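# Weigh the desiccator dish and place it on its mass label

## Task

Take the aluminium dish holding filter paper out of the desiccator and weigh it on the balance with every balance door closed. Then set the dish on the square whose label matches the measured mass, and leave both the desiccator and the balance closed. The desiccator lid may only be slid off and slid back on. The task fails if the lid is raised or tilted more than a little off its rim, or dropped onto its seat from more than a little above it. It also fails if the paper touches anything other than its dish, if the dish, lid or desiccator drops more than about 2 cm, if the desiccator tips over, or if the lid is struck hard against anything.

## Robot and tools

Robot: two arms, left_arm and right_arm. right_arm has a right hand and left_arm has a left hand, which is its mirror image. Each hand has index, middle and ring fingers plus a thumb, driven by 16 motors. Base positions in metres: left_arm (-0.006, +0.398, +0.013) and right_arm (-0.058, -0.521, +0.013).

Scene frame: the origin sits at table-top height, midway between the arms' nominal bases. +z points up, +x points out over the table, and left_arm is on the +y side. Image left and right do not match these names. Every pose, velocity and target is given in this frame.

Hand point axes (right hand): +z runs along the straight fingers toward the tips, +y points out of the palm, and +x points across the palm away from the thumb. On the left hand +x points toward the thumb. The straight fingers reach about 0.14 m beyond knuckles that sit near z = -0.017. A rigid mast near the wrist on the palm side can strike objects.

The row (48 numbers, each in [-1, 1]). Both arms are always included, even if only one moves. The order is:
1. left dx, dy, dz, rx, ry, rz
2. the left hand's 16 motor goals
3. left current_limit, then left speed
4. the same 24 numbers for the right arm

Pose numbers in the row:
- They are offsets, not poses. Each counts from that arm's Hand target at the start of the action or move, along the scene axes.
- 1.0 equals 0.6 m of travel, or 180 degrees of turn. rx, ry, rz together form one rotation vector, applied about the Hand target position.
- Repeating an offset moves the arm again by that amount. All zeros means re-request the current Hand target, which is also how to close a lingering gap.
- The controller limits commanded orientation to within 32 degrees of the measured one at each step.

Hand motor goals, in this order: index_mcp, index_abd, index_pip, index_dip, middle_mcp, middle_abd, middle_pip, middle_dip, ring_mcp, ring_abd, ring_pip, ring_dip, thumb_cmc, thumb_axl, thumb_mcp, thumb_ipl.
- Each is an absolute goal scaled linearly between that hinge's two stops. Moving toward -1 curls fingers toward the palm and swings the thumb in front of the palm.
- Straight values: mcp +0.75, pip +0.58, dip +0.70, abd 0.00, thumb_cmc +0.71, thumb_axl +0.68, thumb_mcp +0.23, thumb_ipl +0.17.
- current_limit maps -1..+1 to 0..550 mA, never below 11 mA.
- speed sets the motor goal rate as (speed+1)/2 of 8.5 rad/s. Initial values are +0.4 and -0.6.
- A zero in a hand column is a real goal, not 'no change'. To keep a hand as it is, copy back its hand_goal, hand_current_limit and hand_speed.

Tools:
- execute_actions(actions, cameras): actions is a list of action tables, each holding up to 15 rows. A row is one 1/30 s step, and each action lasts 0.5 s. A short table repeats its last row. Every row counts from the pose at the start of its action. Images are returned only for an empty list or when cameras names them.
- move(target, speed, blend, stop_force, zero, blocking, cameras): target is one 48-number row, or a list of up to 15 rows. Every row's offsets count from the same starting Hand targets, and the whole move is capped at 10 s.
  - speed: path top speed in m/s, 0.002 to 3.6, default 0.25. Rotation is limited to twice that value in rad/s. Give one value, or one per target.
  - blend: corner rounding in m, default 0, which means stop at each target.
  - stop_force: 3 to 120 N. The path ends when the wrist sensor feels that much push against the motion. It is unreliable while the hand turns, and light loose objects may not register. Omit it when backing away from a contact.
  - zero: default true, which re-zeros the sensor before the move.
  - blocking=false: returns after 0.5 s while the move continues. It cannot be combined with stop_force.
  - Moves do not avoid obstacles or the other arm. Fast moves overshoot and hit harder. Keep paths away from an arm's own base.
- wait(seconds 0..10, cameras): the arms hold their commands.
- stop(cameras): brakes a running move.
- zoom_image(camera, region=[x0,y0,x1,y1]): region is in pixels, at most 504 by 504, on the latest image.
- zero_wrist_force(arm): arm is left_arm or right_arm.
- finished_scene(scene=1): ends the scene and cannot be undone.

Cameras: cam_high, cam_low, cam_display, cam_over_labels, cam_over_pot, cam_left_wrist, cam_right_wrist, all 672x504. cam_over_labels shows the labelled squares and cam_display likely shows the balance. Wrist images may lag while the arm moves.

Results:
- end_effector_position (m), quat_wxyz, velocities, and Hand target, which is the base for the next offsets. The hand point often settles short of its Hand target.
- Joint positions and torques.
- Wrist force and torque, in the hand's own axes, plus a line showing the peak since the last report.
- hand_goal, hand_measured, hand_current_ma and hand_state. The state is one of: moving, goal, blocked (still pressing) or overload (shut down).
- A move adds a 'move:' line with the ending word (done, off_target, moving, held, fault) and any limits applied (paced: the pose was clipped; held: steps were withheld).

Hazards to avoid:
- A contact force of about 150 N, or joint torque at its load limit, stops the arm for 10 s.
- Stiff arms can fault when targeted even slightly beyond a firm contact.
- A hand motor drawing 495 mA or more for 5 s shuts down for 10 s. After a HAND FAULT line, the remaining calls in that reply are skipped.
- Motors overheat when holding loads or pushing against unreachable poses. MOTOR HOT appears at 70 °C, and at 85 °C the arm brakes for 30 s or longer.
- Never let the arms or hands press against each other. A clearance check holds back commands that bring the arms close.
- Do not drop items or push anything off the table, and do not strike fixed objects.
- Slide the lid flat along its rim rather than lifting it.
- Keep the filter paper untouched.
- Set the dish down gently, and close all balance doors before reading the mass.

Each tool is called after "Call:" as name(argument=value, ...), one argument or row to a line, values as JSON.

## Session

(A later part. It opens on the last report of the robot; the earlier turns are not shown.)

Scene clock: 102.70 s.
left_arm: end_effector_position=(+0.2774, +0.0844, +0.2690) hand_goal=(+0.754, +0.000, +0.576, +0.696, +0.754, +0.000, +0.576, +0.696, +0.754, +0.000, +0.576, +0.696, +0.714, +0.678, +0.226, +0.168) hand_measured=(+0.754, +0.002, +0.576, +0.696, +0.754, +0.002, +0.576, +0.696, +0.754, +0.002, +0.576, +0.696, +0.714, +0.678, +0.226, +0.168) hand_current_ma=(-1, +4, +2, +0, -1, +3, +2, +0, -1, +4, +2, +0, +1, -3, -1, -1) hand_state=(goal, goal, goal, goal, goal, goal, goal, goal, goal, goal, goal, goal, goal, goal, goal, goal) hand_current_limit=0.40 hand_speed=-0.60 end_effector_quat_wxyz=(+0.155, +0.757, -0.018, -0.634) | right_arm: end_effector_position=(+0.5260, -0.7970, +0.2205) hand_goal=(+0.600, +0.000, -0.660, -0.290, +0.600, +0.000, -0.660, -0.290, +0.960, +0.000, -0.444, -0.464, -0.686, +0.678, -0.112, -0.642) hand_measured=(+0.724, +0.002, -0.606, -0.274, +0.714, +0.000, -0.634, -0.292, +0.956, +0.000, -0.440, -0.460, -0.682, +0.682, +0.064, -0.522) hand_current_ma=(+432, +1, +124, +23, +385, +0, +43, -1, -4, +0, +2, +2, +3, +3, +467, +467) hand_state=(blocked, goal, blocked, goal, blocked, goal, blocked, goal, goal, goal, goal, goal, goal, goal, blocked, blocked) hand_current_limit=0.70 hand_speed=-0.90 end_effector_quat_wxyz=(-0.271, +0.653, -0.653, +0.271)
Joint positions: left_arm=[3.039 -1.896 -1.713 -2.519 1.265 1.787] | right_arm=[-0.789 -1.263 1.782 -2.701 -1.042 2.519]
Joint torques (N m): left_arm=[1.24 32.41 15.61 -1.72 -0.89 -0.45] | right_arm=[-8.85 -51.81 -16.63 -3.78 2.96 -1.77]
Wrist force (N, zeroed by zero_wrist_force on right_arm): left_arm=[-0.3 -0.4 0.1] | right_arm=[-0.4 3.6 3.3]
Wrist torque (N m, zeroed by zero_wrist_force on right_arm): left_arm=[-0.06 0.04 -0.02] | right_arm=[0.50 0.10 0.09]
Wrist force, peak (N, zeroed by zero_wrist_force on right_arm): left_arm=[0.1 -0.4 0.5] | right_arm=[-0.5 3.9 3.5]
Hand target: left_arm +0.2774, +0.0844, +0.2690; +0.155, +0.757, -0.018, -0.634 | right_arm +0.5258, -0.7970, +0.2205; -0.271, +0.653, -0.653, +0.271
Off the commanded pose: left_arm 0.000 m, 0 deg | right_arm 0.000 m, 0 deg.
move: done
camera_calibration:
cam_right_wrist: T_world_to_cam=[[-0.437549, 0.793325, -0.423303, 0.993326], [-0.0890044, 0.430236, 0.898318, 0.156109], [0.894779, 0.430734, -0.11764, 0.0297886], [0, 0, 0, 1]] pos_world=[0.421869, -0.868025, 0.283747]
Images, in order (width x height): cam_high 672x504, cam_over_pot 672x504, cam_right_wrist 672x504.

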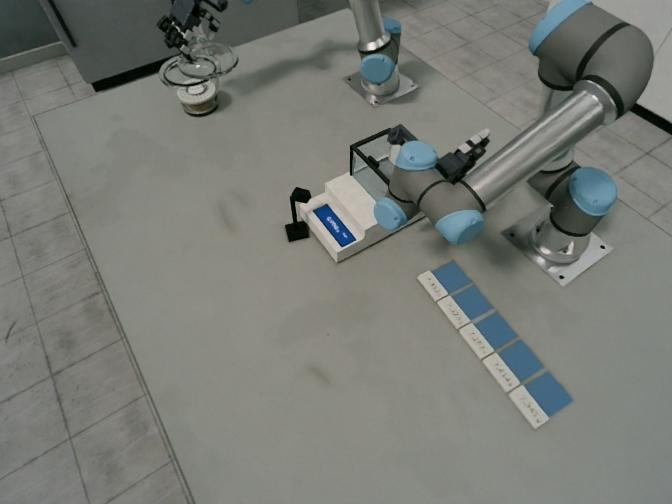

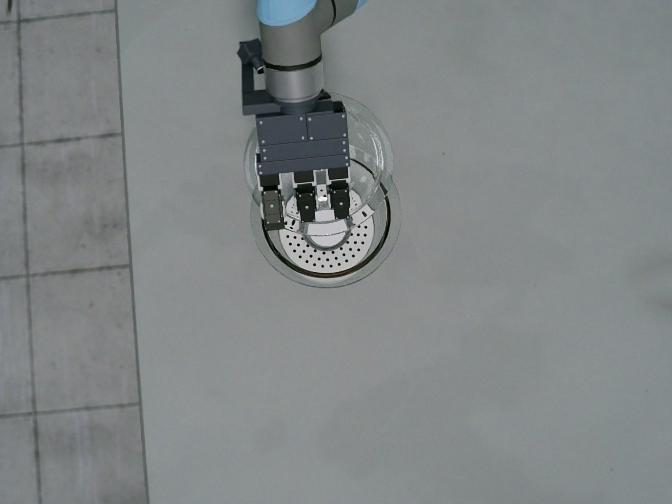

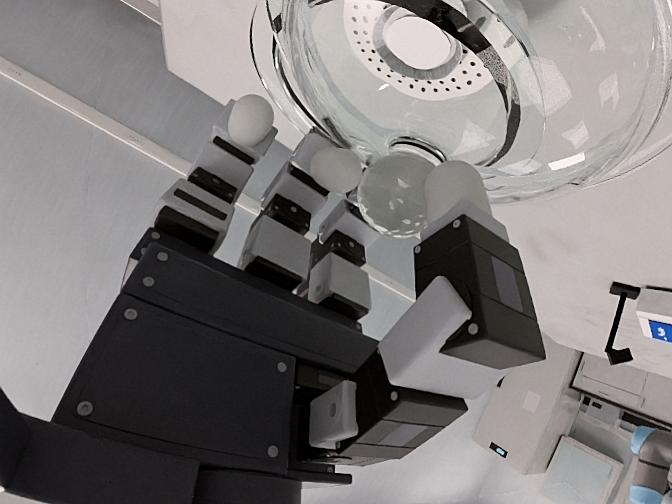

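Call:
move(
  target=[0,0,0,0,0,0, 0.754,0,0.576,0.696,0.754,0,0.576,0.696,0.754,0,0.576,0.696,0.714,0.678,0.226,0.168,0.4,-0.6, 0,0,0.0007,0,0,0, 0.60,0,-0.66,-0.29,0.60,0,-0.66,-0.29,0.959,0,-0.445,-0.464,-0.686,0.678,-0.112,-0.643,0.7,-0.9],
  speed=0.01,
  cameras=[],
)

Call:
move(
  target=[0,0,0,0,0,0, 0.754,0,0.576,0.696,0.754,0,0.576,0.696,0.754,0,0.576,0.696,0.714,0.678,0.226,0.168,0.4,-0.6, 0,0,0.0007,0,0,0, 0.60,0,-0.66,-0.29,0.60,0,-0.66,-0.29,0.959,0,-0.445,-0.464,-0.686,0.678,-0.112,-0.643,0.7,-0.9],
  speed=0.01,
  cameras=["cam_right_wrist"],
)

Scene clock: 103.93 s.
left_arm: end_effector_position=(+0.2774, +0.0844, +0.2690) hand_goal=(+0.754, +0.000, +0.576, +0.696, +0.754, +0.000, +0.576, +0.696, +0.754, +0.000, +0.576, +0.696, +0.714, +0.678, +0.226, +0.168) hand_measured=(+0.754, +0.002, +0.576, +0.696, +0.754, +0.002, +0.576, +0.696, +0.754, +0.002, +0.576, +0.696, +0.714, +0.678, +0.226, +0.168) hand_current_ma=(-1, +4, +2, +0, -1, +3, +2, +0, -1, +4, +2, +0, +1, -3, -1, -1) hand_state=(goal, goal, goal, goal, goal, goal, goal, goal, goal, goal, goal, goal, goal, goal, goal, goal) hand_current_limit=0.40 hand_speed=-0.60 end_effector_quat_wxyz=(+0.155, +0.757, -0.018, -0.634) | right_arm: end_effector_position=(+0.5258, -0.7970, +0.2209) hand_goal=(+0.600, +0.000, -0.660, -0.290, +0.600, +0.000, -0.660, -0.290, +0.960, +0.000, -0.444, -0.464, -0.686, +0.678, -0.112, -0.642) hand_measured=(+0.722, +0.002, -0.606, -0.274, +0.710, +0.000, -0.634, -0.292, +0.956, +0.000, -0.440, -0.460, -0.682, +0.680, +0.064, -0.522) hand_current_ma=(+430, +1, +124, +23, +363, +0, +43, -1, -4, +0, +2, +2, +2, +2, +467, +467) hand_state=(blocked, goal, blocked, goal, blocked, goal, blocked, goal, goal, goal, goal, goal, goal, goal, blocked, blocked) hand_current_limit=0.70 hand_speed=-0.90 end_effector_quat_wxyz=(-0.271, +0.653, -0.653, +0.271)
Joint positions: left_arm=[3.039 -1.896 -1.713 -2.519 1.265 1.787] | right_arm=[-0.789 -1.264 1.781 -2.7 -1.042 2.519]
Joint torques (N m): left_arm=[0.31 30.77 15.06 -1.53 -0.84 -0.4] | right_arm=[-8.57 -51.86 -31.46 -0.76 2.92 -1.75]
Wrist force (N, zeroed by zero_wrist_force on right_arm): left_arm=[-0.1 -0.3 0.0] | right_arm=[-0.4 3.8 3.5]
Wrist torque (N m, zeroed by zero_wrist_force on right_arm): left_arm=[-0.04 0.02 0.00] | right_arm=[0.48 0.12 0.10]
Wrist force, peak (N, zeroed by zero_wrist_force on right_arm): left_arm=[-0.3 -0.3 0.5] | right_arm=[-0.4 4.0 3.7]
Hand target: left_arm +0.2774, +0.0844, +0.2690; +0.155, +0.757, -0.018, -0.634 | right_arm +0.5258, -0.7970, +0.2210; -0.271, +0.653, -0.653, +0.271
Off the commanded pose: left_arm 0.000 m, 0 deg | right_arm 0.000 m, 0 deg.
move: done
No camera images: "cameras" was empty.

Scene clock: 104.63 s.
left_arm: end_effector_position=(+0.2774, +0.0844, +0.2690) hand_goal=(+0.754, +0.000, +0.576, +0.696, +0.754, +0.000, +0.576, +0.696, +0.754, +0.000, +0.576, +0.696, +0.714, +0.678, +0.226, +0.168) hand_measured=(+0.754, +0.002, +0.576, +0.696, +0.754, +0.002, +0.576, +0.696, +0.754, +0.002, +0.576, +0.696, +0.714, +0.678, +0.226, +0.168) hand_current_ma=(-1, +4, +2, +0, -1, +3, +2, +0, -1, +4, +2, +0, +1, -3, -1, -1) hand_state=(goal, goal, goal, goal, goal, goal, goal, goal, goal, goal, goal, goal, goal, goal, goal, goal) hand_current_limit=0.40 hand_speed=-0.60 end_effector_quat_wxyz=(+0.155, +0.757, -0.018, -0.634) | right_arm: end_effector_position=(+0.5258, -0.7970, +0.2214) hand_goal=(+0.600, +0.000, -0.660, -0.290, +0.600, +0.000, -0.660, -0.290, +0.960, +0.000, -0.444, -0.464, -0.686, +0.678, -0.112, -0.642) hand_measured=(+0.722, +0.002, -0.606, -0.274, +0.704, +0.000, -0.634, -0.292, +0.956, +0.000, -0.440, -0.460, -0.684, +0.680, +0.064, -0.522) hand_current_ma=(+429, +1, +125, +23, +343, +0, +43, -1, -4, +0, +2, +2, +2, +2, +467, +468) hand_state=(blocked, goal, blocked, goal, blocked, goal, blocked, goal, goal, goal, goal, goal, goal, goal, blocked, blocked) hand_current_limit=0.70 hand_speed=-0.90 end_effector_quat_wxyz=(-0.271, +0.653, -0.653, +0.271)
Joint positions: left_arm=[3.039 -1.896 -1.713 -2.519 1.265 1.787] | right_arm=[-0.789 -1.264 1.781 -2.699 -1.042 2.519]
Joint torques (N m): left_arm=[-0.25 31.76 16.18 -1.63 -0.83 -0.41] | right_arm=[-8.52 -51.55 -32.1 -0.84 2.79 -1.76]
Wrist force (N, zeroed by zero_wrist_force on right_arm): left_arm=[-0.3 -0.3 0.1] | right_arm=[-0.4 5.0 4.2]
Wrist torque (N m, zeroed by zero_wrist_force on right_arm): left_arm=[-0.05 0.03 -0.01] | right_arm=[0.48 0.11 0.10]
Wrist force, peak (N, zeroed by zero_wrist_force on right_arm): left_arm=[-0.1 0.0 0.5] | right_arm=[-0.4 5.0 4.2]
Hand target: left_arm +0.2774, +0.0844, +0.2690; +0.155, +0.757, -0.018, -0.634 | right_arm +0.5258, -0.7970, +0.2214; -0.271, +0.653, -0.653, +0.271
Off the commanded pose: left_arm 0.000 m, 0 deg | right_arm 0.000 m, 0 deg.
move: done
camera_calibration:
cam_right_wrist: T_world_to_cam=[[-0.437549, 0.793325, -0.423303, 0.993497], [-0.0890044, 0.430236, 0.898318, 0.155329], [0.894779, 0.430734, -0.11764, 0.0300186], [0, 0, 0, 1]] pos_world=[0.421669, -0.867925, 0.284547]
Images, in order (width x height): cam_right_wrist 672x504.

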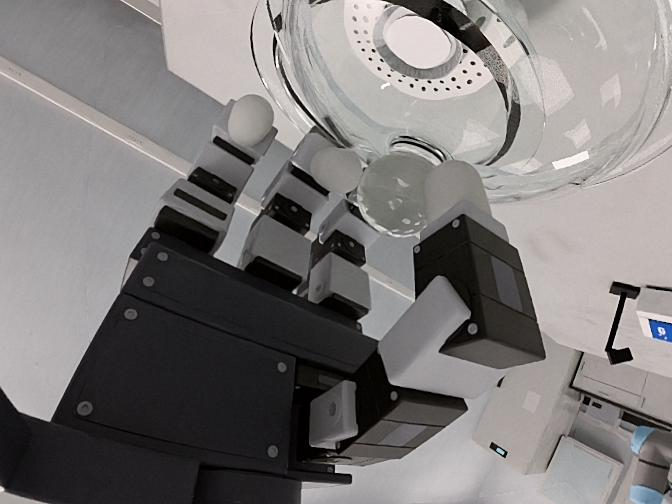

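Call:
move(
  target=[0,0,0,0,0,0, 0.754,0,0.576,0.696,0.754,0,0.576,0.696,0.754,0,0.576,0.696,0.714,0.678,0.226,0.168,0.4,-0.6, 0,0,0.0008,0,0,0, 0.60,0,-0.66,-0.29,0.60,0,-0.66,-0.29,0.959,0,-0.445,-0.464,-0.686,0.678,-0.112,-0.643,0.7,-0.9],
  speed=0.01,
  cameras=["cam_right_wrist","cam_high"],
)

Call:
zoom_image(
  camera="cam_right_wrist",
  region=[300, 130, 500, 280],
)

Call:
zoom_image(
  camera="cam_high",
  region=[150, 30, 250, 110],
)

Scene clock: 105.87 s.
left_arm: end_effector_position=(+0.2774, +0.0844, +0.2690) hand_goal=(+0.754, +0.000, +0.576, +0.696, +0.754, +0.000, +0.576, +0.696, +0.754, +0.000, +0.576, +0.696, +0.714, +0.678, +0.226, +0.168) hand_measured=(+0.754, +0.002, +0.576, +0.696, +0.754, +0.002, +0.576, +0.696, +0.754, +0.002, +0.576, +0.696, +0.714, +0.678, +0.226, +0.168) hand_current_ma=(-1, +4, +2, +0, -1, +3, +2, +0, -1, +4, +2, +0, +1, -3, -1, -1) hand_state=(goal, goal, goal, goal, goal, goal, goal, goal, goal, goal, goal, goal, goal, goal, goal, goal) hand_current_limit=0.40 hand_speed=-0.60 end_effector_quat_wxyz=(+0.155, +0.757, -0.018, -0.634) | right_arm: end_effector_position=(+0.5258, -0.7970, +0.2218) hand_goal=(+0.600, +0.000, -0.660, -0.290, +0.600, +0.000, -0.660, -0.290, +0.960, +0.000, -0.444, -0.464, -0.686, +0.678, -0.112, -0.642) hand_measured=(+0.722, +0.002, -0.604, -0.272, +0.700, +0.000, -0.634, -0.290, +0.956, +0.000, -0.440, -0.460, -0.684, +0.680, +0.064, -0.522) hand_current_ma=(+426, +1, +128, +26, +319, +0, +43, +0, -4, +0, +2, +2, +2, +2, +467, +468) hand_state=(blocked, goal, blocked, goal, blocked, goal, blocked, goal, goal, goal, goal, goal, goal, goal, blocked, blocked) hand_current_limit=0.70 hand_speed=-0.90 end_effector_quat_wxyz=(-0.271, +0.653, -0.653, +0.271)
Joint positions: left_arm=[3.039 -1.896 -1.713 -2.519 1.265 1.787] | right_arm=[-0.789 -1.265 1.78 -2.698 -1.042 2.519]
Joint torques (N m): left_arm=[0.68 31.77 15.21 -1.69 -0.91 -0.36] | right_arm=[-8.61 -53.79 -33.08 -1.21 2.5 -1.8]
Wrist force (N, zeroed by zero_wrist_force on right_arm): left_arm=[-0.3 -0.3 -0.1] | right_arm=[-0.3 6.6 5.1]
Wrist torque (N m, zeroed by zero_wrist_force on right_arm): left_arm=[-0.04 0.03 -0.01] | right_arm=[0.41 0.07 0.13]
Wrist force, peak (N, zeroed by zero_wrist_force on right_arm): left_arm=[0.0 -0.3 0.5] | right_arm=[-0.3 6.6 5.1]
Hand target: left_arm +0.2774, +0.0844, +0.2690; +0.155, +0.757, -0.018, -0.634 | right_arm +0.5258, -0.7970, +0.2219; -0.271, +0.653, -0.653, +0.271
Off the commanded pose: left_arm 0.000 m, 0 deg | right_arm 0.000 m, 0 deg.
move: done
camera_calibration:
cam_right_wrist: T_world_to_cam=[[-0.437549, 0.793325, -0.423303, 0.993709], [-0.0890044, 0.430236, 0.898318, 0.15488], [0.894779, 0.430734, -0.11764, 0.0300774], [0, 0, 0, 1]] pos_world=[0.421669, -0.867925, 0.285047]
Images, in order (width x height): cam_high 672x504, cam_right_wrist 672x504.

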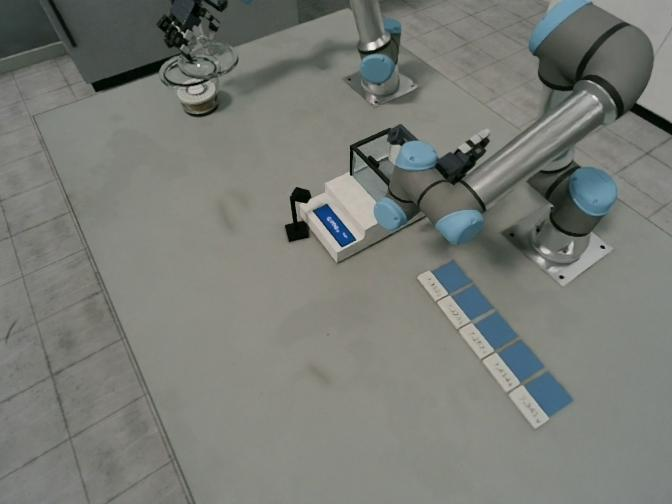

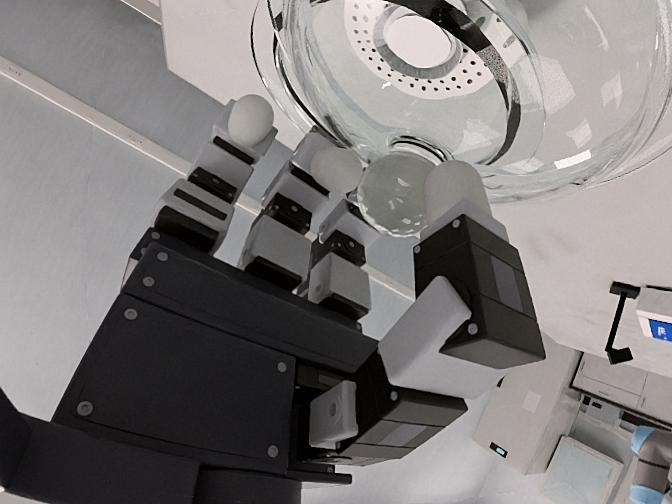

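Scaled by 2.520 from the camera's 672x504 image, which has a finer 960x720 frame.

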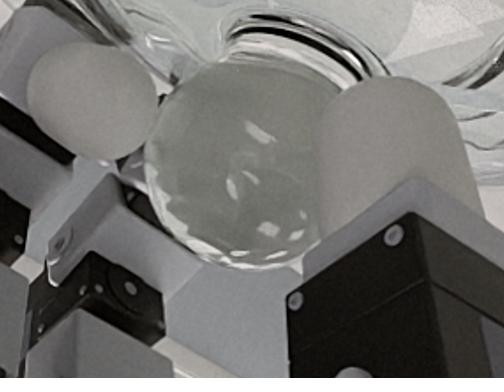

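Scaled by 5.040.

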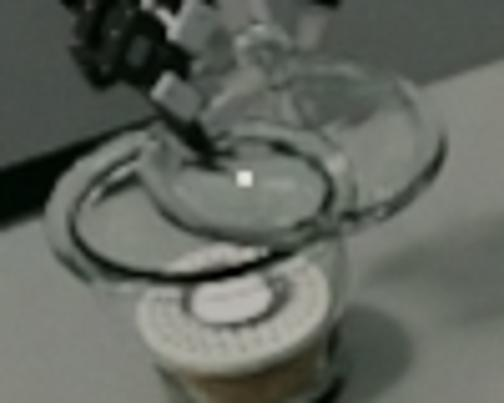

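Call:
move(
  target=[0,0,0,0,0,0, 0.754,0,0.576,0.696,0.754,0,0.576,0.696,0.754,0,0.576,0.696,0.714,0.678,0.226,0.168,0.4,-0.6, 0,0,0.0008,0,0,0, 0.60,0,-0.66,-0.29,0.60,0,-0.66,-0.29,0.959,0,-0.445,-0.464,-0.686,0.678,-0.112,-0.643,0.7,-0.9],
  speed=0.01,
  cameras=[],
)

Call:
move(
  target=[0,0,0,0,0,0, 0.754,0,0.576,0.696,0.754,0,0.576,0.696,0.754,0,0.576,0.696,0.714,0.678,0.226,0.168,0.4,-0.6, 0,0,0.0008,0,0,0, 0.60,0,-0.66,-0.29,0.60,0,-0.66,-0.29,0.959,0,-0.445,-0.464,-0.686,0.678,-0.112,-0.643,0.7,-0.9],
  speed=0.01,
  cameras=[],
)

Scene clock: 107.07 s.
left_arm: end_effector_position=(+0.2774, +0.0844, +0.2690) hand_goal=(+0.754, +0.000, +0.576, +0.696, +0.754, +0.000, +0.576, +0.696, +0.754, +0.000, +0.576, +0.696, +0.714, +0.678, +0.226, +0.168) hand_measured=(+0.754, +0.002, +0.576, +0.696, +0.754, +0.002, +0.576, +0.696, +0.754, +0.002, +0.576, +0.696, +0.714, +0.678, +0.226, +0.168) hand_current_ma=(-1, +4, +2, +0, -1, +3, +2, +0, -1, +4, +2, +0, +1, -3, -1, -1) hand_state=(goal, goal, goal, goal, goal, goal, goal, goal, goal, goal, goal, goal, goal, goal, goal, goal) hand_current_limit=0.40 hand_speed=-0.60 end_effector_quat_wxyz=(+0.155, +0.757, -0.018, -0.634) | right_arm: end_effector_position=(+0.5258, -0.7970, +0.2223) hand_goal=(+0.600, +0.000, -0.660, -0.290, +0.600, +0.000, -0.660, -0.290, +0.960, +0.000, -0.444, -0.464, -0.686, +0.678, -0.112, -0.642) hand_measured=(+0.722, +0.002, -0.602, -0.270, +0.694, +0.000, -0.634, -0.288, +0.956, +0.000, -0.440, -0.460, -0.682, +0.680, +0.064, -0.522) hand_current_ma=(+423, +1, +133, +28, +293, +0, +45, +1, -4, +0, +2, +2, +3, +2, +467, +467) hand_state=(blocked, goal, blocked, goal, blocked, goal, blocked, goal, goal, goal, goal, goal, goal, goal, blocked, blocked) hand_current_limit=0.70 hand_speed=-0.90 end_effector_quat_wxyz=(-0.271, +0.653, -0.653, +0.271)
Joint positions: left_arm=[3.039 -1.896 -1.713 -2.519 1.265 1.787] | right_arm=[-0.789 -1.265 1.78 -2.697 -1.042 2.519]
Joint torques (N m): left_arm=[0.39 32.38 16.01 -1.65 -0.85 -0.57] | right_arm=[-7.86 -54.33 -33.76 -1.46 2.15 -1.82]
Wrist force (N, zeroed by zero_wrist_force on right_arm): left_arm=[0.1 -0.1 0.4] | right_arm=[-0.4 7.7 5.8]
Wrist torque (N m, zeroed by zero_wrist_force on right_arm): left_arm=[-0.05 0.00 0.01] | right_arm=[0.35 0.08 0.14]
Wrist force, peak (N, zeroed by zero_wrist_force on right_arm): left_arm=[-0.1 -0.1 0.5] | right_arm=[-0.4 7.8 5.7]
Hand target: left_arm +0.2774, +0.0844, +0.2690; +0.155, +0.757, -0.018, -0.634 | right_arm +0.5258, -0.7970, +0.2223; -0.271, +0.653, -0.653, +0.271
Off the commanded pose: left_arm 0.000 m, 0 deg | right_arm 0.000 m, 0 deg.
move: done
No camera images: "cameras" was empty.

Scene clock: 107.77 s.
left_arm: end_effector_position=(+0.2774, +0.0844, +0.2690) hand_goal=(+0.754, +0.000, +0.576, +0.696, +0.754, +0.000, +0.576, +0.696, +0.754, +0.000, +0.576, +0.696, +0.714, +0.678, +0.226, +0.168) hand_measured=(+0.754, +0.002, +0.576, +0.696, +0.754, +0.002, +0.576, +0.696, +0.754, +0.002, +0.576, +0.696, +0.714, +0.678, +0.226, +0.168) hand_current_ma=(-1, +4, +2, +0, -1, +3, +2, +0, -1, +4, +2, +0, +1, -3, -1, -1) hand_state=(goal, goal, goal, goal, goal, goal, goal, goal, goal, goal, goal, goal, goal, goal, goal, goal) hand_current_limit=0.40 hand_speed=-0.60 end_effector_quat_wxyz=(+0.155, +0.757, -0.018, -0.634) | right_arm: end_effector_position=(+0.5258, -0.7970, +0.2228) hand_goal=(+0.600, +0.000, -0.660, -0.290, +0.600, +0.000, -0.660, -0.290, +0.960, +0.000, -0.444, -0.464, -0.686, +0.678, -0.112, -0.642) hand_measured=(+0.722, +0.002, -0.600, -0.270, +0.690, +0.000, -0.632, -0.286, +0.956, +0.000, -0.440, -0.460, -0.680, +0.682, +0.064, -0.522) hand_current_ma=(+423, +1, +142, +31, +275, +0, +50, +3, -4, +0, +2, +2, +5, +4, +467, +468) hand_state=(blocked, goal, blocked, blocked, blocked, goal, blocked, goal, goal, goal, goal, goal, goal, goal, blocked, blocked) hand_current_limit=0.70 hand_speed=-0.90 end_effector_quat_wxyz=(-0.271, +0.653, -0.653, +0.271)
Joint positions: left_arm=[3.039 -1.896 -1.713 -2.519 1.265 1.787] | right_arm=[-0.789 -1.266 1.779 -2.696 -1.042 2.519]
Joint torques (N m): left_arm=[0.71 31.85 15.37 -1.58 -0.89 -0.32] | right_arm=[-8.03 -54.43 -33.9 -1.52 2.07 -1.7]
Wrist force (N, zeroed by zero_wrist_force on right_arm): left_arm=[-0.2 -0.1 0.3] | right_arm=[-0.5 7.8 6.1]
Wrist torque (N m, zeroed by zero_wrist_force on right_arm): left_arm=[-0.04 0.02 -0.01] | right_arm=[0.32 0.09 0.13]
Wrist force, peak (N, zeroed by zero_wrist_force on right_arm): left_arm=[-0.1 -0.6 0.2] | right_arm=[-0.4 8.1 6.2]
Hand target: left_arm +0.2774, +0.0844, +0.2690; +0.155, +0.757, -0.018, -0.634 | right_arm +0.5258, -0.7970, +0.2228; -0.271, +0.653, -0.653, +0.271
Off the commanded pose: left_arm 0.000 m, 0 deg | right_arm 0.000 m, 0 deg.
move: done
No camera images: "cameras" was empty.

Call:
move(
  target=[0,0,0,0,0,0, 0.754,0,0.576,0.696,0.754,0,0.576,0.696,0.754,0,0.576,0.696,0.714,0.678,0.226,0.168,0.4,-0.6, -0.05,0,0,0,0,0, 0.60,0,-0.66,-0.29,0.60,0,-0.66,-0.29,0.959,0,-0.445,-0.464,-0.686,0.678,-0.112,-0.643,0.7,-0.9],
  speed=0.03,
  cameras=["cam_right_wrist","cam_high","cam_over_pot"],
)

Call:
zoom_image(
  camera="cam_right_wrist",
  region=[240, 0, 672, 280],
)

Call:
zoom_image(
  camera="cam_high",
  region=[150, 30, 250, 110],
)

Scene clock: 109.77 s.
left_arm: end_effector_position=(+0.2774, +0.0844, +0.2690) hand_goal=(+0.754, +0.000, +0.576, +0.696, +0.754, +0.000, +0.576, +0.696, +0.754, +0.000, +0.576, +0.696, +0.714, +0.678, +0.226, +0.168) hand_measured=(+0.754, +0.002, +0.576, +0.696, +0.754, +0.002, +0.576, +0.696, +0.754, +0.002, +0.576, +0.696, +0.714, +0.678, +0.226, +0.168) hand_current_ma=(-1, +4, +2, +0, -1, +3, +2, +0, -1, +4, +2, +0, +1, -3, -1, -1) hand_state=(goal, goal, goal, goal, goal, goal, goal, goal, goal, goal, goal, goal, goal, goal, goal, goal) hand_current_limit=0.40 hand_speed=-0.60 end_effector_quat_wxyz=(+0.155, +0.757, -0.018, -0.634) | right_arm: end_effector_position=(+0.4960, -0.7970, +0.2228) hand_goal=(+0.600, +0.000, -0.660, -0.290, +0.600, +0.000, -0.660, -0.290, +0.960, +0.000, -0.444, -0.464, -0.686, +0.678, -0.112, -0.642) hand_measured=(+0.722, +0.002, -0.600, -0.270, +0.690, +0.000, -0.630, -0.286, +0.956, +0.000, -0.440, -0.460, -0.680, +0.682, +0.064, -0.522) hand_current_ma=(+423, +1, +142, +31, +272, +0, +51, +3, -4, +0, +2, +2, +6, +5, +468, +468) hand_state=(blocked, goal, blocked, blocked, blocked, goal, blocked, goal, goal, goal, goal, goal, goal, goal, blocked, blocked) hand_current_limit=0.70 hand_speed=-0.90 end_effector_quat_wxyz=(-0.271, +0.653, -0.653, +0.271)
Joint positions: left_arm=[3.039 -1.896 -1.713 -2.519 1.265 1.787] | right_arm=[-0.83 -1.325 1.853 -2.691 -1.019 2.48]
Joint torques (N m): left_arm=[0.33 31.87 15.67 -1.64 -0.82 -0.49] | right_arm=[-8.57 -51.43 -19.36 -1.42 3.59 -1.58]
Wrist force (N, zeroed by zero_wrist_force on right_arm): left_arm=[0.1 0.0 -0.2] | right_arm=[-0.4 7.7 5.9]
Wrist torque (N m, zeroed by zero_wrist_force on right_arm): left_arm=[0.01 -0.01 0.01] | right_arm=[0.33 0.08 0.17]
Wrist force, peak (N, zeroed by zero_wrist_force on right_arm): left_arm=[-0.1 -0.3 0.6] | right_arm=[-0.5 8.1 6.5]
Hand target: left_arm +0.2774, +0.0844, +0.2690; +0.155, +0.757, -0.018, -0.634 | right_arm +0.4958, -0.7970, +0.2228; -0.271, +0.653, -0.653, +0.271
Off the commanded pose: left_arm 0.000 m, 0 deg | right_arm 0.000 m, 0 deg.
move: done
camera_calibration:
cam_right_wrist: T_world_to_cam=[[-0.437549, 0.793325, -0.423303, 0.981093], [-0.0890044, 0.430236, 0.898318, 0.15133], [0.894779, 0.430734, -0.11764, 0.0568595], [0, 0, 0, 1]] pos_world=[0.391869, -0.867925, 0.286047]
Images, in order (width x height): cam_high 672x504, cam_over_pot 672x504, cam_right_wrist 672x504.

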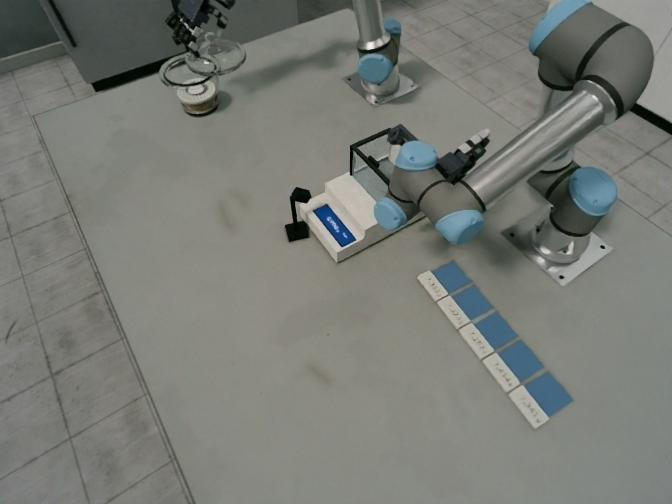

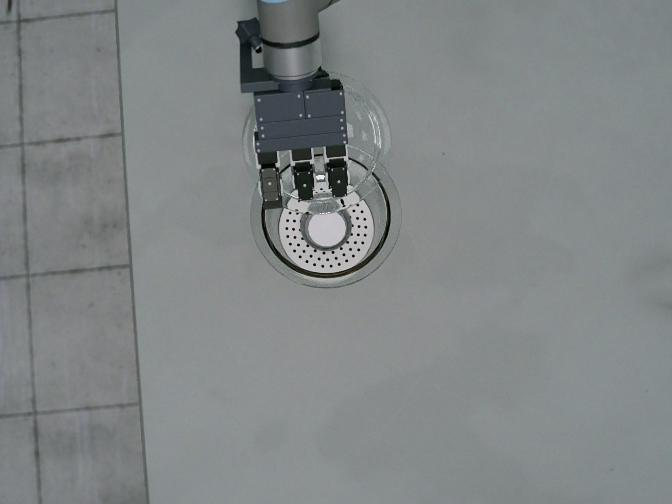

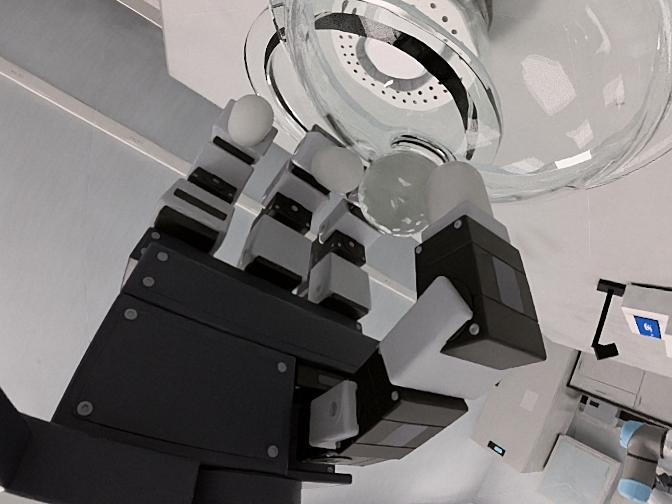

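Scaled by 1.167 from the camera's 672x504 image, which has a finer 960x720 frame.

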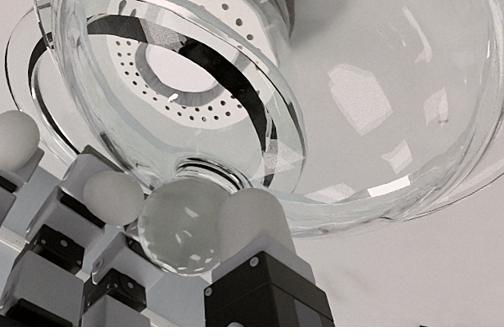

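Scaled by 5.040.

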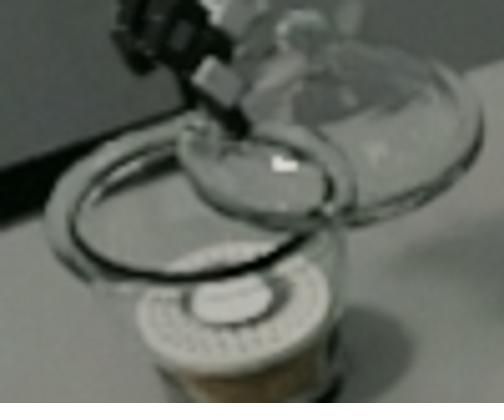

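Call:
move(
  target=[0,0,0,0,0,0, 0.754,0,0.576,0.696,0.754,0,0.576,0.696,0.754,0,0.576,0.696,0.714,0.678,0.226,0.168,0.4,-0.6, -0.235,0,0,0,0,0, 0.60,0,-0.66,-0.29,0.60,0,-0.66,-0.29,0.959,0,-0.445,-0.464,-0.686,0.678,-0.112,-0.643,0.7,-0.9],
  speed=0.05,
  cameras=["cam_right_wrist","cam_high","cam_over_pot"],
)

Call:
zoom_image(
  camera="cam_high",
  region=[150, 20, 290, 130],
)

Scene clock: 113.80 s.
left_arm: end_effector_position=(+0.2774, +0.0844, +0.2690) hand_goal=(+0.754, +0.000, +0.576, +0.696, +0.754, +0.000, +0.576, +0.696, +0.754, +0.000, +0.576, +0.696, +0.714, +0.678, +0.226, +0.168) hand_measured=(+0.754, +0.002, +0.576, +0.696, +0.754, +0.002, +0.576, +0.696, +0.754, +0.002, +0.576, +0.696, +0.714, +0.678, +0.226, +0.168) hand_current_ma=(-1, +4, +2, +0, -1, +3, +2, +0, -1, +4, +2, +0, +1, -3, -1, -1) hand_state=(goal, goal, goal, goal, goal, goal, goal, goal, goal, goal, goal, goal, goal, goal, goal, goal) hand_current_limit=0.40 hand_speed=-0.60 end_effector_quat_wxyz=(+0.155, +0.757, -0.018, -0.634) | right_arm: end_effector_position=(+0.3550, -0.7970, +0.2228) hand_goal=(+0.600, +0.000, -0.660, -0.290, +0.600, +0.000, -0.660, -0.290, +0.960, +0.000, -0.444, -0.464, -0.686, +0.678, -0.112, -0.642) hand_measured=(+0.722, +0.002, -0.596, -0.268, +0.674, +0.004, -0.626, -0.282, +0.956, +0.000, -0.440, -0.460, -0.674, +0.686, +0.064, -0.522) hand_current_ma=(+423, +0, +158, +35, +207, +2, +65, +9, -4, +0, +2, +2, +13, +12, +468, +467) hand_state=(blocked, goal, blocked, blocked, blocked, goal, blocked, goal, goal, goal, goal, goal, goal, goal, blocked, blocked) hand_current_limit=0.70 hand_speed=-0.90 end_effector_quat_wxyz=(-0.271, +0.653, -0.653, +0.271)
Joint positions: left_arm=[3.039 -1.896 -1.713 -2.519 1.265 1.787] | right_arm=[-1.077 -1.616 2.142 -2.536 -0.897 2.217]
Joint torques (N m): left_arm=[0.48 32.29 15.76 -1.58 -1.02 -0.36] | right_arm=[-8.3 -37.36 -19.79 -1.41 4.03 -1.73]
Wrist force (N, zeroed by zero_wrist_force on right_arm): left_arm=[-0.2 0.1 0.0] | right_arm=[-0.3 8.6 6.5]
Wrist torque (N m, zeroed by zero_wrist_force on right_arm): left_arm=[0.01 0.03 -0.02] | right_arm=[0.35 0.02 0.19]
Wrist force, peak (N, zeroed by zero_wrist_force on right_arm): left_arm=[0.0 -0.5 0.2] | right_arm=[-0.7 9.4 6.7]
Hand target: left_arm +0.2774, +0.0844, +0.2690; +0.155, +0.757, -0.018, -0.634 | right_arm +0.3548, -0.7970, +0.2228; -0.271, +0.653, -0.653, +0.271
Off the commanded pose: left_arm 0.000 m, 0 deg | right_arm 0.000 m, 0 deg.
move: done
camera_calibration:
cam_right_wrist: T_world_to_cam=[[-0.437549, 0.793325, -0.423303, 0.919399], [-0.0890044, 0.430236, 0.898318, 0.13878], [0.894779, 0.430734, -0.11764, 0.183023], [0, 0, 0, 1]] pos_world=[0.250869, -0.867925, 0.286047]
Images, in order (width x height): cam_high 672x504, cam_over_pot 672x504, cam_right_wrist 672x504.

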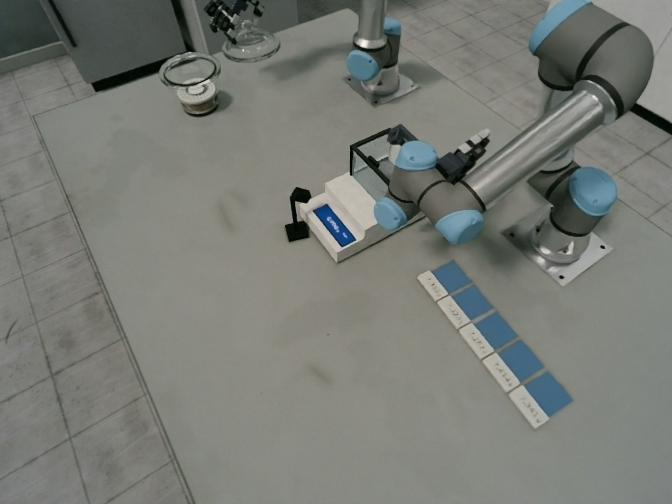

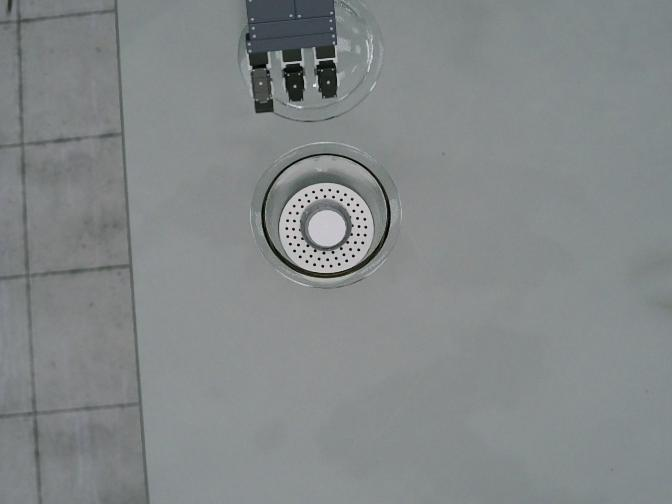

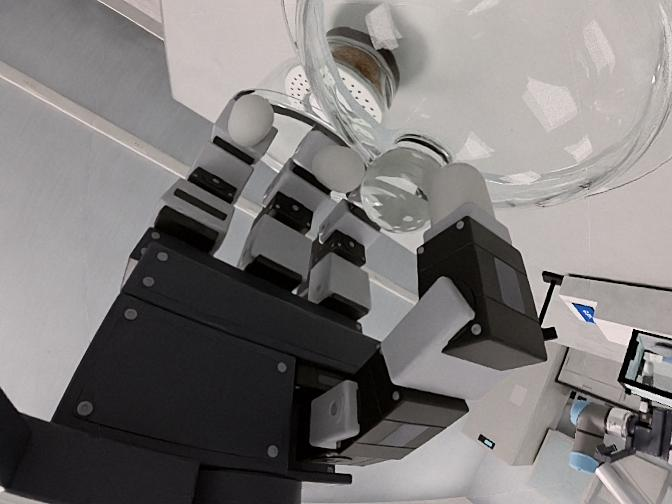

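Scaled by 3.600.

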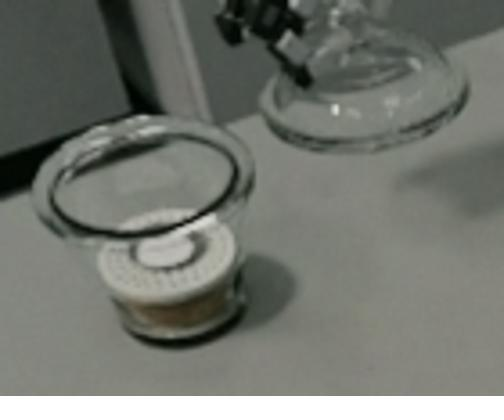

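Call:
move(
  target=[0,0,0,0,0,0, 0.754,0,0.576,0.696,0.754,0,0.576,0.696,0.754,0,0.576,0.696,0.714,0.678,0.226,0.168,0.4,-0.6, 0,0,-0.2,0,0,0, 0.60,0,-0.66,-0.29,0.60,0,-0.66,-0.29,0.959,0,-0.445,-0.464,-0.686,0.678,-0.112,-0.643,0.7,-0.9],
  speed=0.06,
  cameras=["cam_right_wrist","cam_high"],
)

Call:
move(
  target=[0,0,0,0,0,0, 0.754,0,0.576,0.696,0.754,0,0.576,0.696,0.754,0,0.576,0.696,0.714,0.678,0.226,0.168,0.4,-0.6, 0,0,-0.08,0,0,0, 0.60,0,-0.66,-0.29,0.60,0,-0.66,-0.29,0.959,0,-0.445,-0.464,-0.686,0.678,-0.112,-0.643,0.7,-0.9],
  speed=0.01,
  stop_force=3,
  cameras=["cam_right_wrist","cam_high"],
)

Call:
zoom_image(
  camera="cam_high",
  region=[150, 20, 290, 130],
)

Scene clock: 117.03 s.
left_arm: end_effector_position=(+0.2774, +0.0844, +0.2690) hand_goal=(+0.754, +0.000, +0.576, +0.696, +0.754, +0.000, +0.576, +0.696, +0.754, +0.000, +0.576, +0.696, +0.714, +0.678, +0.226, +0.168) hand_measured=(+0.754, +0.002, +0.576, +0.696, +0.754, +0.002, +0.576, +0.696, +0.754, +0.002, +0.576, +0.696, +0.714, +0.678, +0.226, +0.168) hand_current_ma=(-1, +4, +2, +0, -1, +3, +2, +0, -1, +4, +2, +0, +1, -3, -1, -1) hand_state=(goal, goal, goal, goal, goal, goal, goal, goal, goal, goal, goal, goal, goal, goal, goal, goal) hand_current_limit=0.40 hand_speed=-0.60 end_effector_quat_wxyz=(+0.155, +0.757, -0.018, -0.634) | right_arm: end_effector_position=(+0.3548, -0.7970, +0.1029) hand_goal=(+0.600, +0.000, -0.660, -0.290, +0.600, +0.000, -0.660, -0.290, +0.960, +0.000, -0.444, -0.464, -0.686, +0.678, -0.112, -0.642) hand_measured=(+0.722, +0.002, -0.596, -0.268, +0.674, +0.004, -0.626, -0.282, +0.956, +0.000, -0.440, -0.460, -0.674, +0.686, +0.064, -0.522) hand_current_ma=(+423, +0, +158, +35, +207, +2, +65, +9, -4, +0, +2, +2, +13, +12, +468, +467) hand_state=(blocked, goal, blocked, blocked, blocked, goal, blocked, goal, goal, goal, goal, goal, goal, goal, blocked, blocked) hand_current_limit=0.70 hand_speed=-0.90 end_effector_quat_wxyz=(-0.271, +0.653, -0.653, +0.271)
Joint positions: left_arm=[3.039 -1.896 -1.713 -2.519 1.265 1.787] | right_arm=[-1.077 -1.383 2.294 -2.921 -0.896 2.216]
Joint torques (N m): left_arm=[0.59 32.08 15.27 -1.56 -0.86 -0.54] | right_arm=[11.48 -16.95 -12.8 -5.88 0.26 1.68]
Wrist force (N, zeroed by zero_wrist_force on right_arm): left_arm=[0.1 -0.1 0.2] | right_arm=[-0.3 8.7 6.4]
Wrist torque (N m, zeroed by zero_wrist_force on right_arm): left_arm=[-0.04 -0.01 0.01] | right_arm=[0.34 0.04 0.01]
Wrist force, peak (N, zeroed by zero_wrist_force on right_arm): left_arm=[0.0 0.0 0.6] | right_arm=[-0.3 9.3 7.0]
Hand target: left_arm +0.2774, +0.0844, +0.2690; +0.155, +0.757, -0.018, -0.634 | right_arm +0.3548, -0.7970, +0.1028; -0.271, +0.653, -0.653, +0.271
Off the commanded pose: left_arm 0.000 m, 0 deg | right_arm 0.000 m, 0 deg.
move: done
camera_calibration:
cam_right_wrist: T_world_to_cam=[[-0.437549, 0.793325, -0.423303, 0.868637], [-0.0890044, 0.430236, 0.898318, 0.246513], [0.894779, 0.430734, -0.11764, 0.16914], [0, 0, 0, 1]] pos_world=[0.250669, -0.868025, 0.166147]
Images, in order (width x height): cam_high 672x504, cam_right_wrist 672x504.

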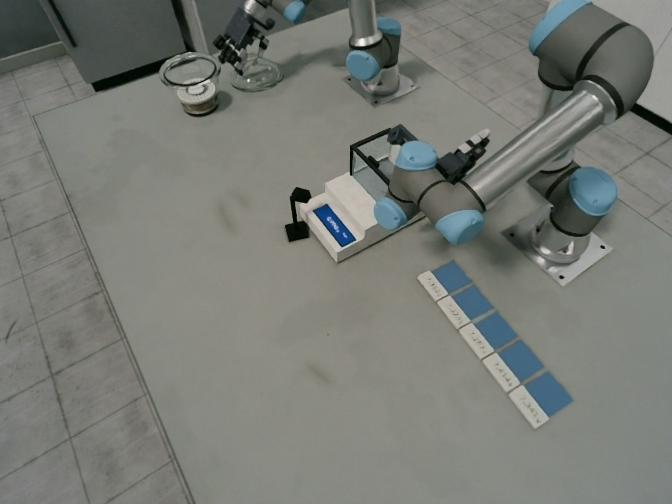

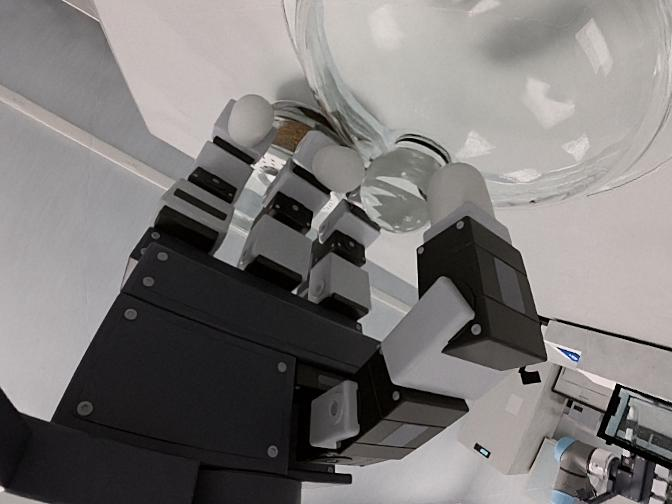

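Scene clock: 121.53 s.
left_arm: end_effector_position=(+0.2774, +0.0844, +0.2690) hand_goal=(+0.754, +0.000, +0.576, +0.696, +0.754, +0.000, +0.576, +0.696, +0.754, +0.000, +0.576, +0.696, +0.714, +0.678, +0.226, +0.168) hand_measured=(+0.754, +0.002, +0.576, +0.696, +0.754, +0.002, +0.576, +0.696, +0.754, +0.002, +0.576, +0.696, +0.714, +0.678, +0.226, +0.168) hand_current_ma=(-1, +4, +2, +0, -1, +3, +2, +0, -1, +4, +2, +0, +1, -3, -1, -1) hand_state=(goal, goal, goal, goal, goal, goal, goal, goal, goal, goal, goal, goal, goal, goal, goal, goal) hand_current_limit=0.40 hand_speed=-0.60 end_effector_quat_wxyz=(+0.155, +0.757, -0.018, -0.634) | right_arm: end_effector_position=(+0.3548, -0.7970, +0.0703) hand_goal=(+0.600, +0.000, -0.660, -0.290, +0.600, +0.000, -0.660, -0.290, +0.960, +0.000, -0.444, -0.464, -0.686, +0.678, -0.112, -0.642) hand_measured=(+0.720, +0.000, -0.592, -0.264, +0.674, +0.002, -0.626, -0.286, +0.956, +0.000, -0.440, -0.460, -0.676, +0.686, +0.064, -0.522) hand_current_ma=(+419, +0, +169, +45, +207, +1, +65, +3, -4, +0, +2, +2, +12, +12, +468, +468) hand_state=(blocked, goal, blocked, blocked, blocked, goal, blocked, goal, goal, goal, goal, goal, goal, goal, blocked, blocked) hand_current_limit=0.70 hand_speed=-0.90 end_effector_quat_wxyz=(-0.271, +0.653, -0.653, +0.271)
Joint positions: left_arm=[3.039 -1.896 -1.713 -2.519 1.265 1.787] | right_arm=[-1.077 -1.298 2.318 -3.03 -0.897 2.216]
Joint torques (N m): left_arm=[0.52 31.52 15.55 -1.72 -1.08 -0.42] | right_arm=[11.42 -43.91 -24.88 -1.19 0.07 -1.34]
Wrist force (N, zeroed by zero_wrist_force on right_arm): left_arm=[0.1 -0.1 0.1] | right_arm=[-0.4 7.8 5.9]
Wrist torque (N m, zeroed by zero_wrist_force on right_arm): left_arm=[-0.03 -0.02 0.01] | right_arm=[0.39 0.06 -0.03]
Wrist force, peak (N, zeroed by zero_wrist_force on right_arm): left_arm=[-0.1 -0.3 0.6] | right_arm=[-0.2 8.9 6.6]
Hand target: left_arm +0.2774, +0.0844, +0.2690; +0.155, +0.757, -0.018, -0.634 | right_arm +0.3548, -0.7970, +0.0703; -0.271, +0.653, -0.653, +0.271 (not the last commanded pose)
Off the commanded pose: left_arm 0.000 m, 0 deg | right_arm 0.015 m, 0 deg.
move: contact (right_arm)
camera_calibration:
cam_right_wrist: T_world_to_cam=[[-0.43766, 0.793272, -0.423288, 0.854775], [-0.0890501, 0.430213, 0.898324, 0.275879], [0.89472, 0.430855, -0.117646, 0.165413], [0, 0, 0, 1]] pos_world=[0.25067, -0.868025, 0.133447]
Images, in order (width x height): cam_high 672x504, cam_right_wrist 672x504.

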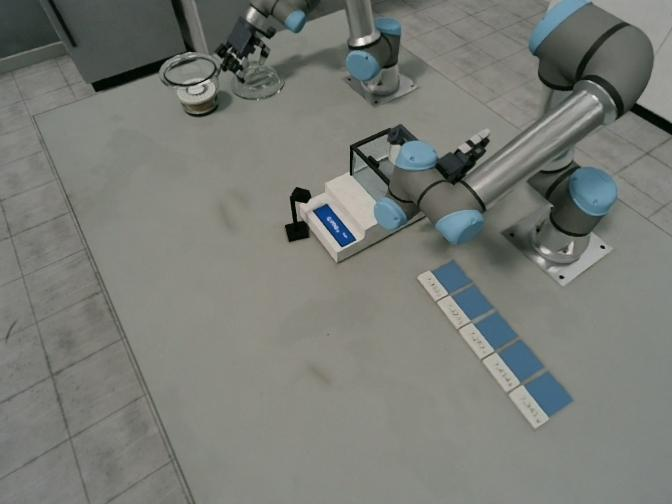

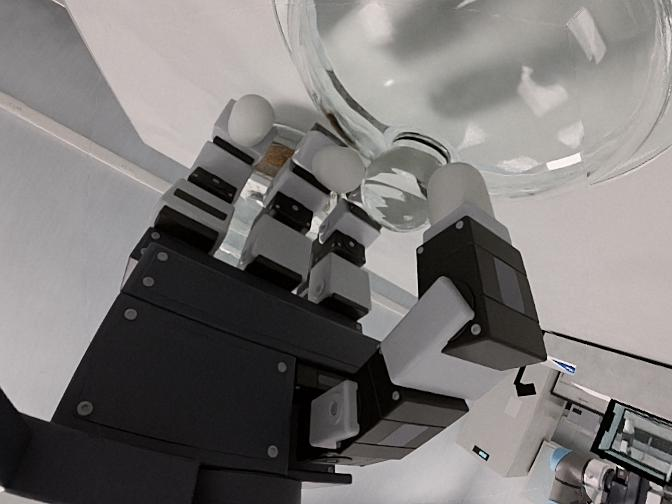

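Scaled by 3.600.

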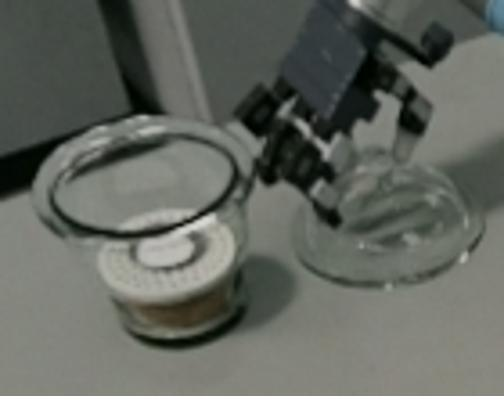

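Call:
move(
  target=[0,0,0,0,0,0, 0.754,0,0.576,0.696,0.754,0,0.576,0.696,0.754,0,0.576,0.696,0.714,0.678,0.226,0.168,0.4,-0.6, 0,0,-0.005,0,0,0, 0.60,0,-0.66,-0.29,0.60,0,-0.66,-0.29,0.959,0,-0.445,-0.464,-0.686,0.678,-0.112,-0.643,0.7,-0.9],
  speed=0.01,
  cameras=[],
)

Scene clock: 122.87 s.
left_arm: end_effector_position=(+0.2774, +0.0844, +0.2690) hand_goal=(+0.754, +0.000, +0.576, +0.696, +0.754, +0.000, +0.576, +0.696, +0.754, +0.000, +0.576, +0.696, +0.714, +0.678, +0.226, +0.168) hand_measured=(+0.754, +0.002, +0.576, +0.696, +0.754, +0.002, +0.576, +0.696, +0.754, +0.002, +0.576, +0.696, +0.714, +0.678, +0.226, +0.168) hand_current_ma=(-1, +4, +2, +0, -1, +3, +2, +0, -1, +4, +2, +0, +1, -3, -1, -1) hand_state=(goal, goal, goal, goal, goal, goal, goal, goal, goal, goal, goal, goal, goal, goal, goal, goal) hand_current_limit=0.40 hand_speed=-0.60 end_effector_quat_wxyz=(+0.155, +0.757, -0.018, -0.634) | right_arm: end_effector_position=(+0.3548, -0.7970, +0.0673) hand_goal=(+0.600, +0.000, -0.660, -0.290, +0.600, +0.000, -0.660, -0.290, +0.960, +0.000, -0.444, -0.464, -0.686, +0.678, -0.112, -0.642) hand_measured=(+0.716, +0.000, -0.592, -0.278, +0.692, +0.002, -0.640, -0.288, +0.956, +0.000, -0.440, -0.460, -0.678, +0.686, +0.074, -0.542) hand_current_ma=(+399, +0, +171, +15, +284, +1, +32, +2, -4, +0, +2, +2, +10, +10, +468, +446) hand_state=(blocked, goal, blocked, goal, blocked, goal, blocked, goal, goal, goal, goal, goal, goal, goal, blocked, blocked) hand_current_limit=0.70 hand_speed=-0.90 end_effector_quat_wxyz=(-0.271, +0.653, -0.653, +0.271)
Joint positions: left_arm=[3.039 -1.896 -1.713 -2.519 1.265 1.787] | right_arm=[-1.077 -1.29 2.32 -3.04 -0.897 2.216]
Joint torques (N m): left_arm=[0.51 31.87 14.99 -1.58 -1.12 -0.57] | right_arm=[10.81 -9.08 -3.83 -3.2 0.14 -1.68]
Wrist force (N, zeroed by zero_wrist_force on right_arm): left_arm=[0.1 -0.3 0.1] | right_arm=[-1.3 -8.7 -7.2]
Wrist torque (N m, zeroed by zero_wrist_force on right_arm): left_arm=[-0.05 -0.01 0.02] | right_arm=[0.53 0.16 -0.17]
Wrist force, peak (N, zeroed by zero_wrist_force on right_arm): left_arm=[0.0 -0.5 -0.1] | right_arm=[-1.3 -8.7 -7.5]
Hand target: left_arm +0.2774, +0.0844, +0.2690; +0.155, +0.757, -0.018, -0.634 | right_arm +0.3548, -0.7970, +0.0673; -0.271, +0.653, -0.653, +0.271
Off the commanded pose: left_arm 0.000 m, 0 deg | right_arm 0.000 m, 0 deg.
move: done
No camera images: "cameras" was empty.

Call:
move(
  target=[
    [0,0,0,0,0,0, 0.754,0,0.576,0.696,0.754,0,0.576,0.696,0.754,0,0.576,0.696,0.714,0.678,0.226,0.168,0.4,-0.6, 0,0,0.0025,0,0,0, 0.60,0,-0.66,-0.29,0.60,0,-0.66,-0.29,0.959,0,-0.445,-0.464,-0.686,0.678,-0.112,-0.643,0.7,-0.9],
    [0,0,0,0,0,0, 0.754,0,0.576,0.696,0.754,0,0.576,0.696,0.754,0,0.576,0.696,0.714,0.678,0.226,0.168,0.4,-0.6, 0,0,0.0025,0,0,0, 0.959,0,-0.50,-0.42,0.959,0,-0.50,-0.42,0.959,0,-0.445,-0.464,-0.686,0.678,0.16,-0.38,0.4,-0.85],
  ],
  speed=0.01,
  cameras=["cam_right_wrist"],
)

Call:
zoom_image(
  camera="cam_right_wrist",
  region=[270, 80, 570, 330],
)

Scene clock: 125.20 s.
left_arm: end_effector_position=(+0.2774, +0.0844, +0.2690) hand_goal=(+0.754, +0.000, +0.576, +0.696, +0.754, +0.000, +0.576, +0.696, +0.754, +0.000, +0.576, +0.696, +0.714, +0.678, +0.226, +0.168) hand_measured=(+0.754, +0.002, +0.576, +0.696, +0.754, +0.002, +0.576, +0.696, +0.754, +0.002, +0.576, +0.696, +0.714, +0.678, +0.226, +0.168) hand_current_ma=(-1, +4, +2, +0, -1, +3, +2, +0, -1, +4, +2, +0, +1, -3, -1, -1) hand_state=(goal, goal, goal, goal, goal, goal, goal, goal, goal, goal, goal, goal, goal, goal, goal, goal) hand_current_limit=0.40 hand_speed=-0.60 end_effector_quat_wxyz=(+0.155, +0.757, -0.018, -0.634) | right_arm: end_effector_position=(+0.3548, -0.7970, +0.0688) hand_goal=(+0.960, +0.000, -0.500, -0.420, +0.960, +0.000, -0.500, -0.420, +0.960, +0.000, -0.444, -0.464, -0.686, +0.678, +0.160, -0.380) hand_measured=(+0.946, +0.000, -0.502, -0.416, +0.944, +0.000, -0.502, -0.416, +0.956, +0.000, -0.440, -0.460, -0.682, +0.680, +0.154, -0.382) hand_current_ma=(-21, +0, -1, +2, -23, +0, -1, +2, -4, +0, +2, +2, +3, +2, -7, -2) hand_state=(goal, goal, goal, goal, goal, goal, goal, goal, goal, goal, goal, goal, goal, goal, goal, goal) hand_current_limit=0.40 hand_speed=-0.85 end_effector_quat_wxyz=(-0.271, +0.653, -0.653, +0.271)
Joint positions: left_arm=[3.039 -1.896 -1.713 -2.519 1.265 1.787] | right_arm=[-1.077 -1.294 2.319 -3.035 -0.897 2.216]
Joint torques (N m): left_arm=[0.39 32.16 16 -1.7 -1.06 -0.42] | right_arm=[11.74 -36.04 -16.53 -0.67 0.23 0.77]
Wrist force (N, zeroed by zero_wrist_force on right_arm): left_arm=[0.0 -0.2 0.3] | right_arm=[-0.2 0.6 0.2]
Wrist torque (N m, zeroed by zero_wrist_force on right_arm): left_arm=[-0.05 0.01 0.01] | right_arm=[0.06 -0.02 0.01]
Wrist force, peak (N, zeroed by zero_wrist_force on right_arm): left_arm=[0.2 -0.5 0.3] | right_arm=[-1.1 -9.0 -7.6]
Hand target: left_arm +0.2774, +0.0844, +0.2690; +0.155, +0.757, -0.018, -0.634 | right_arm +0.3548, -0.7970, +0.0688; -0.271, +0.653, -0.653, +0.271
Off the commanded pose: left_arm 0.000 m, 0 deg | right_arm 0.000 m, 0 deg.
move: done
camera_calibration:
cam_right_wrist: T_world_to_cam=[[-0.43766, 0.793272, -0.423288, 0.85414], [-0.0890501, 0.430213, 0.898324, 0.277226], [0.89472, 0.430855, -0.117646, 0.165236], [0, 0, 0, 1]] pos_world=[0.25067, -0.868025, 0.131947]
Images, in order (width x height): cam_right_wrist 672x504.

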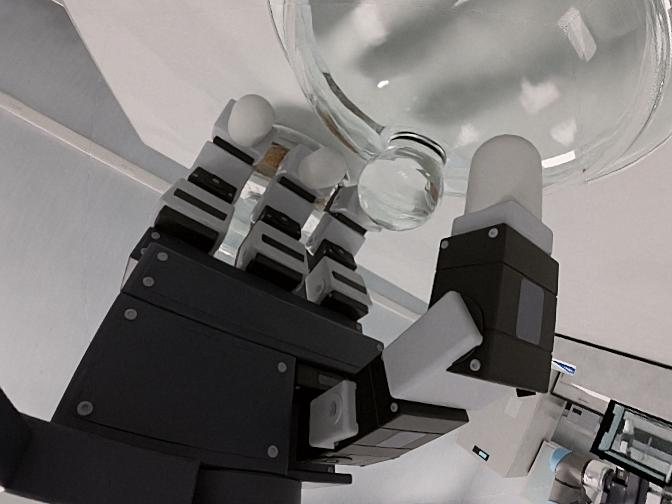

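Scaled by 1.680 from the camera's 672x504 image, which has a finer 960x720 frame.

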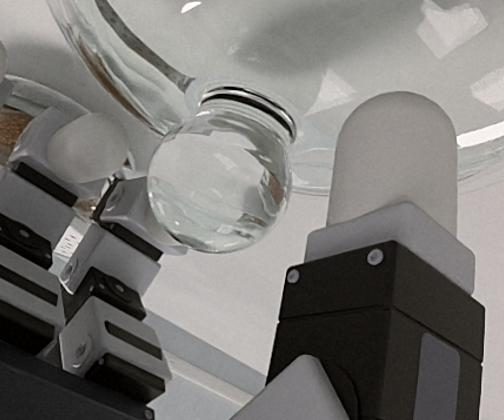

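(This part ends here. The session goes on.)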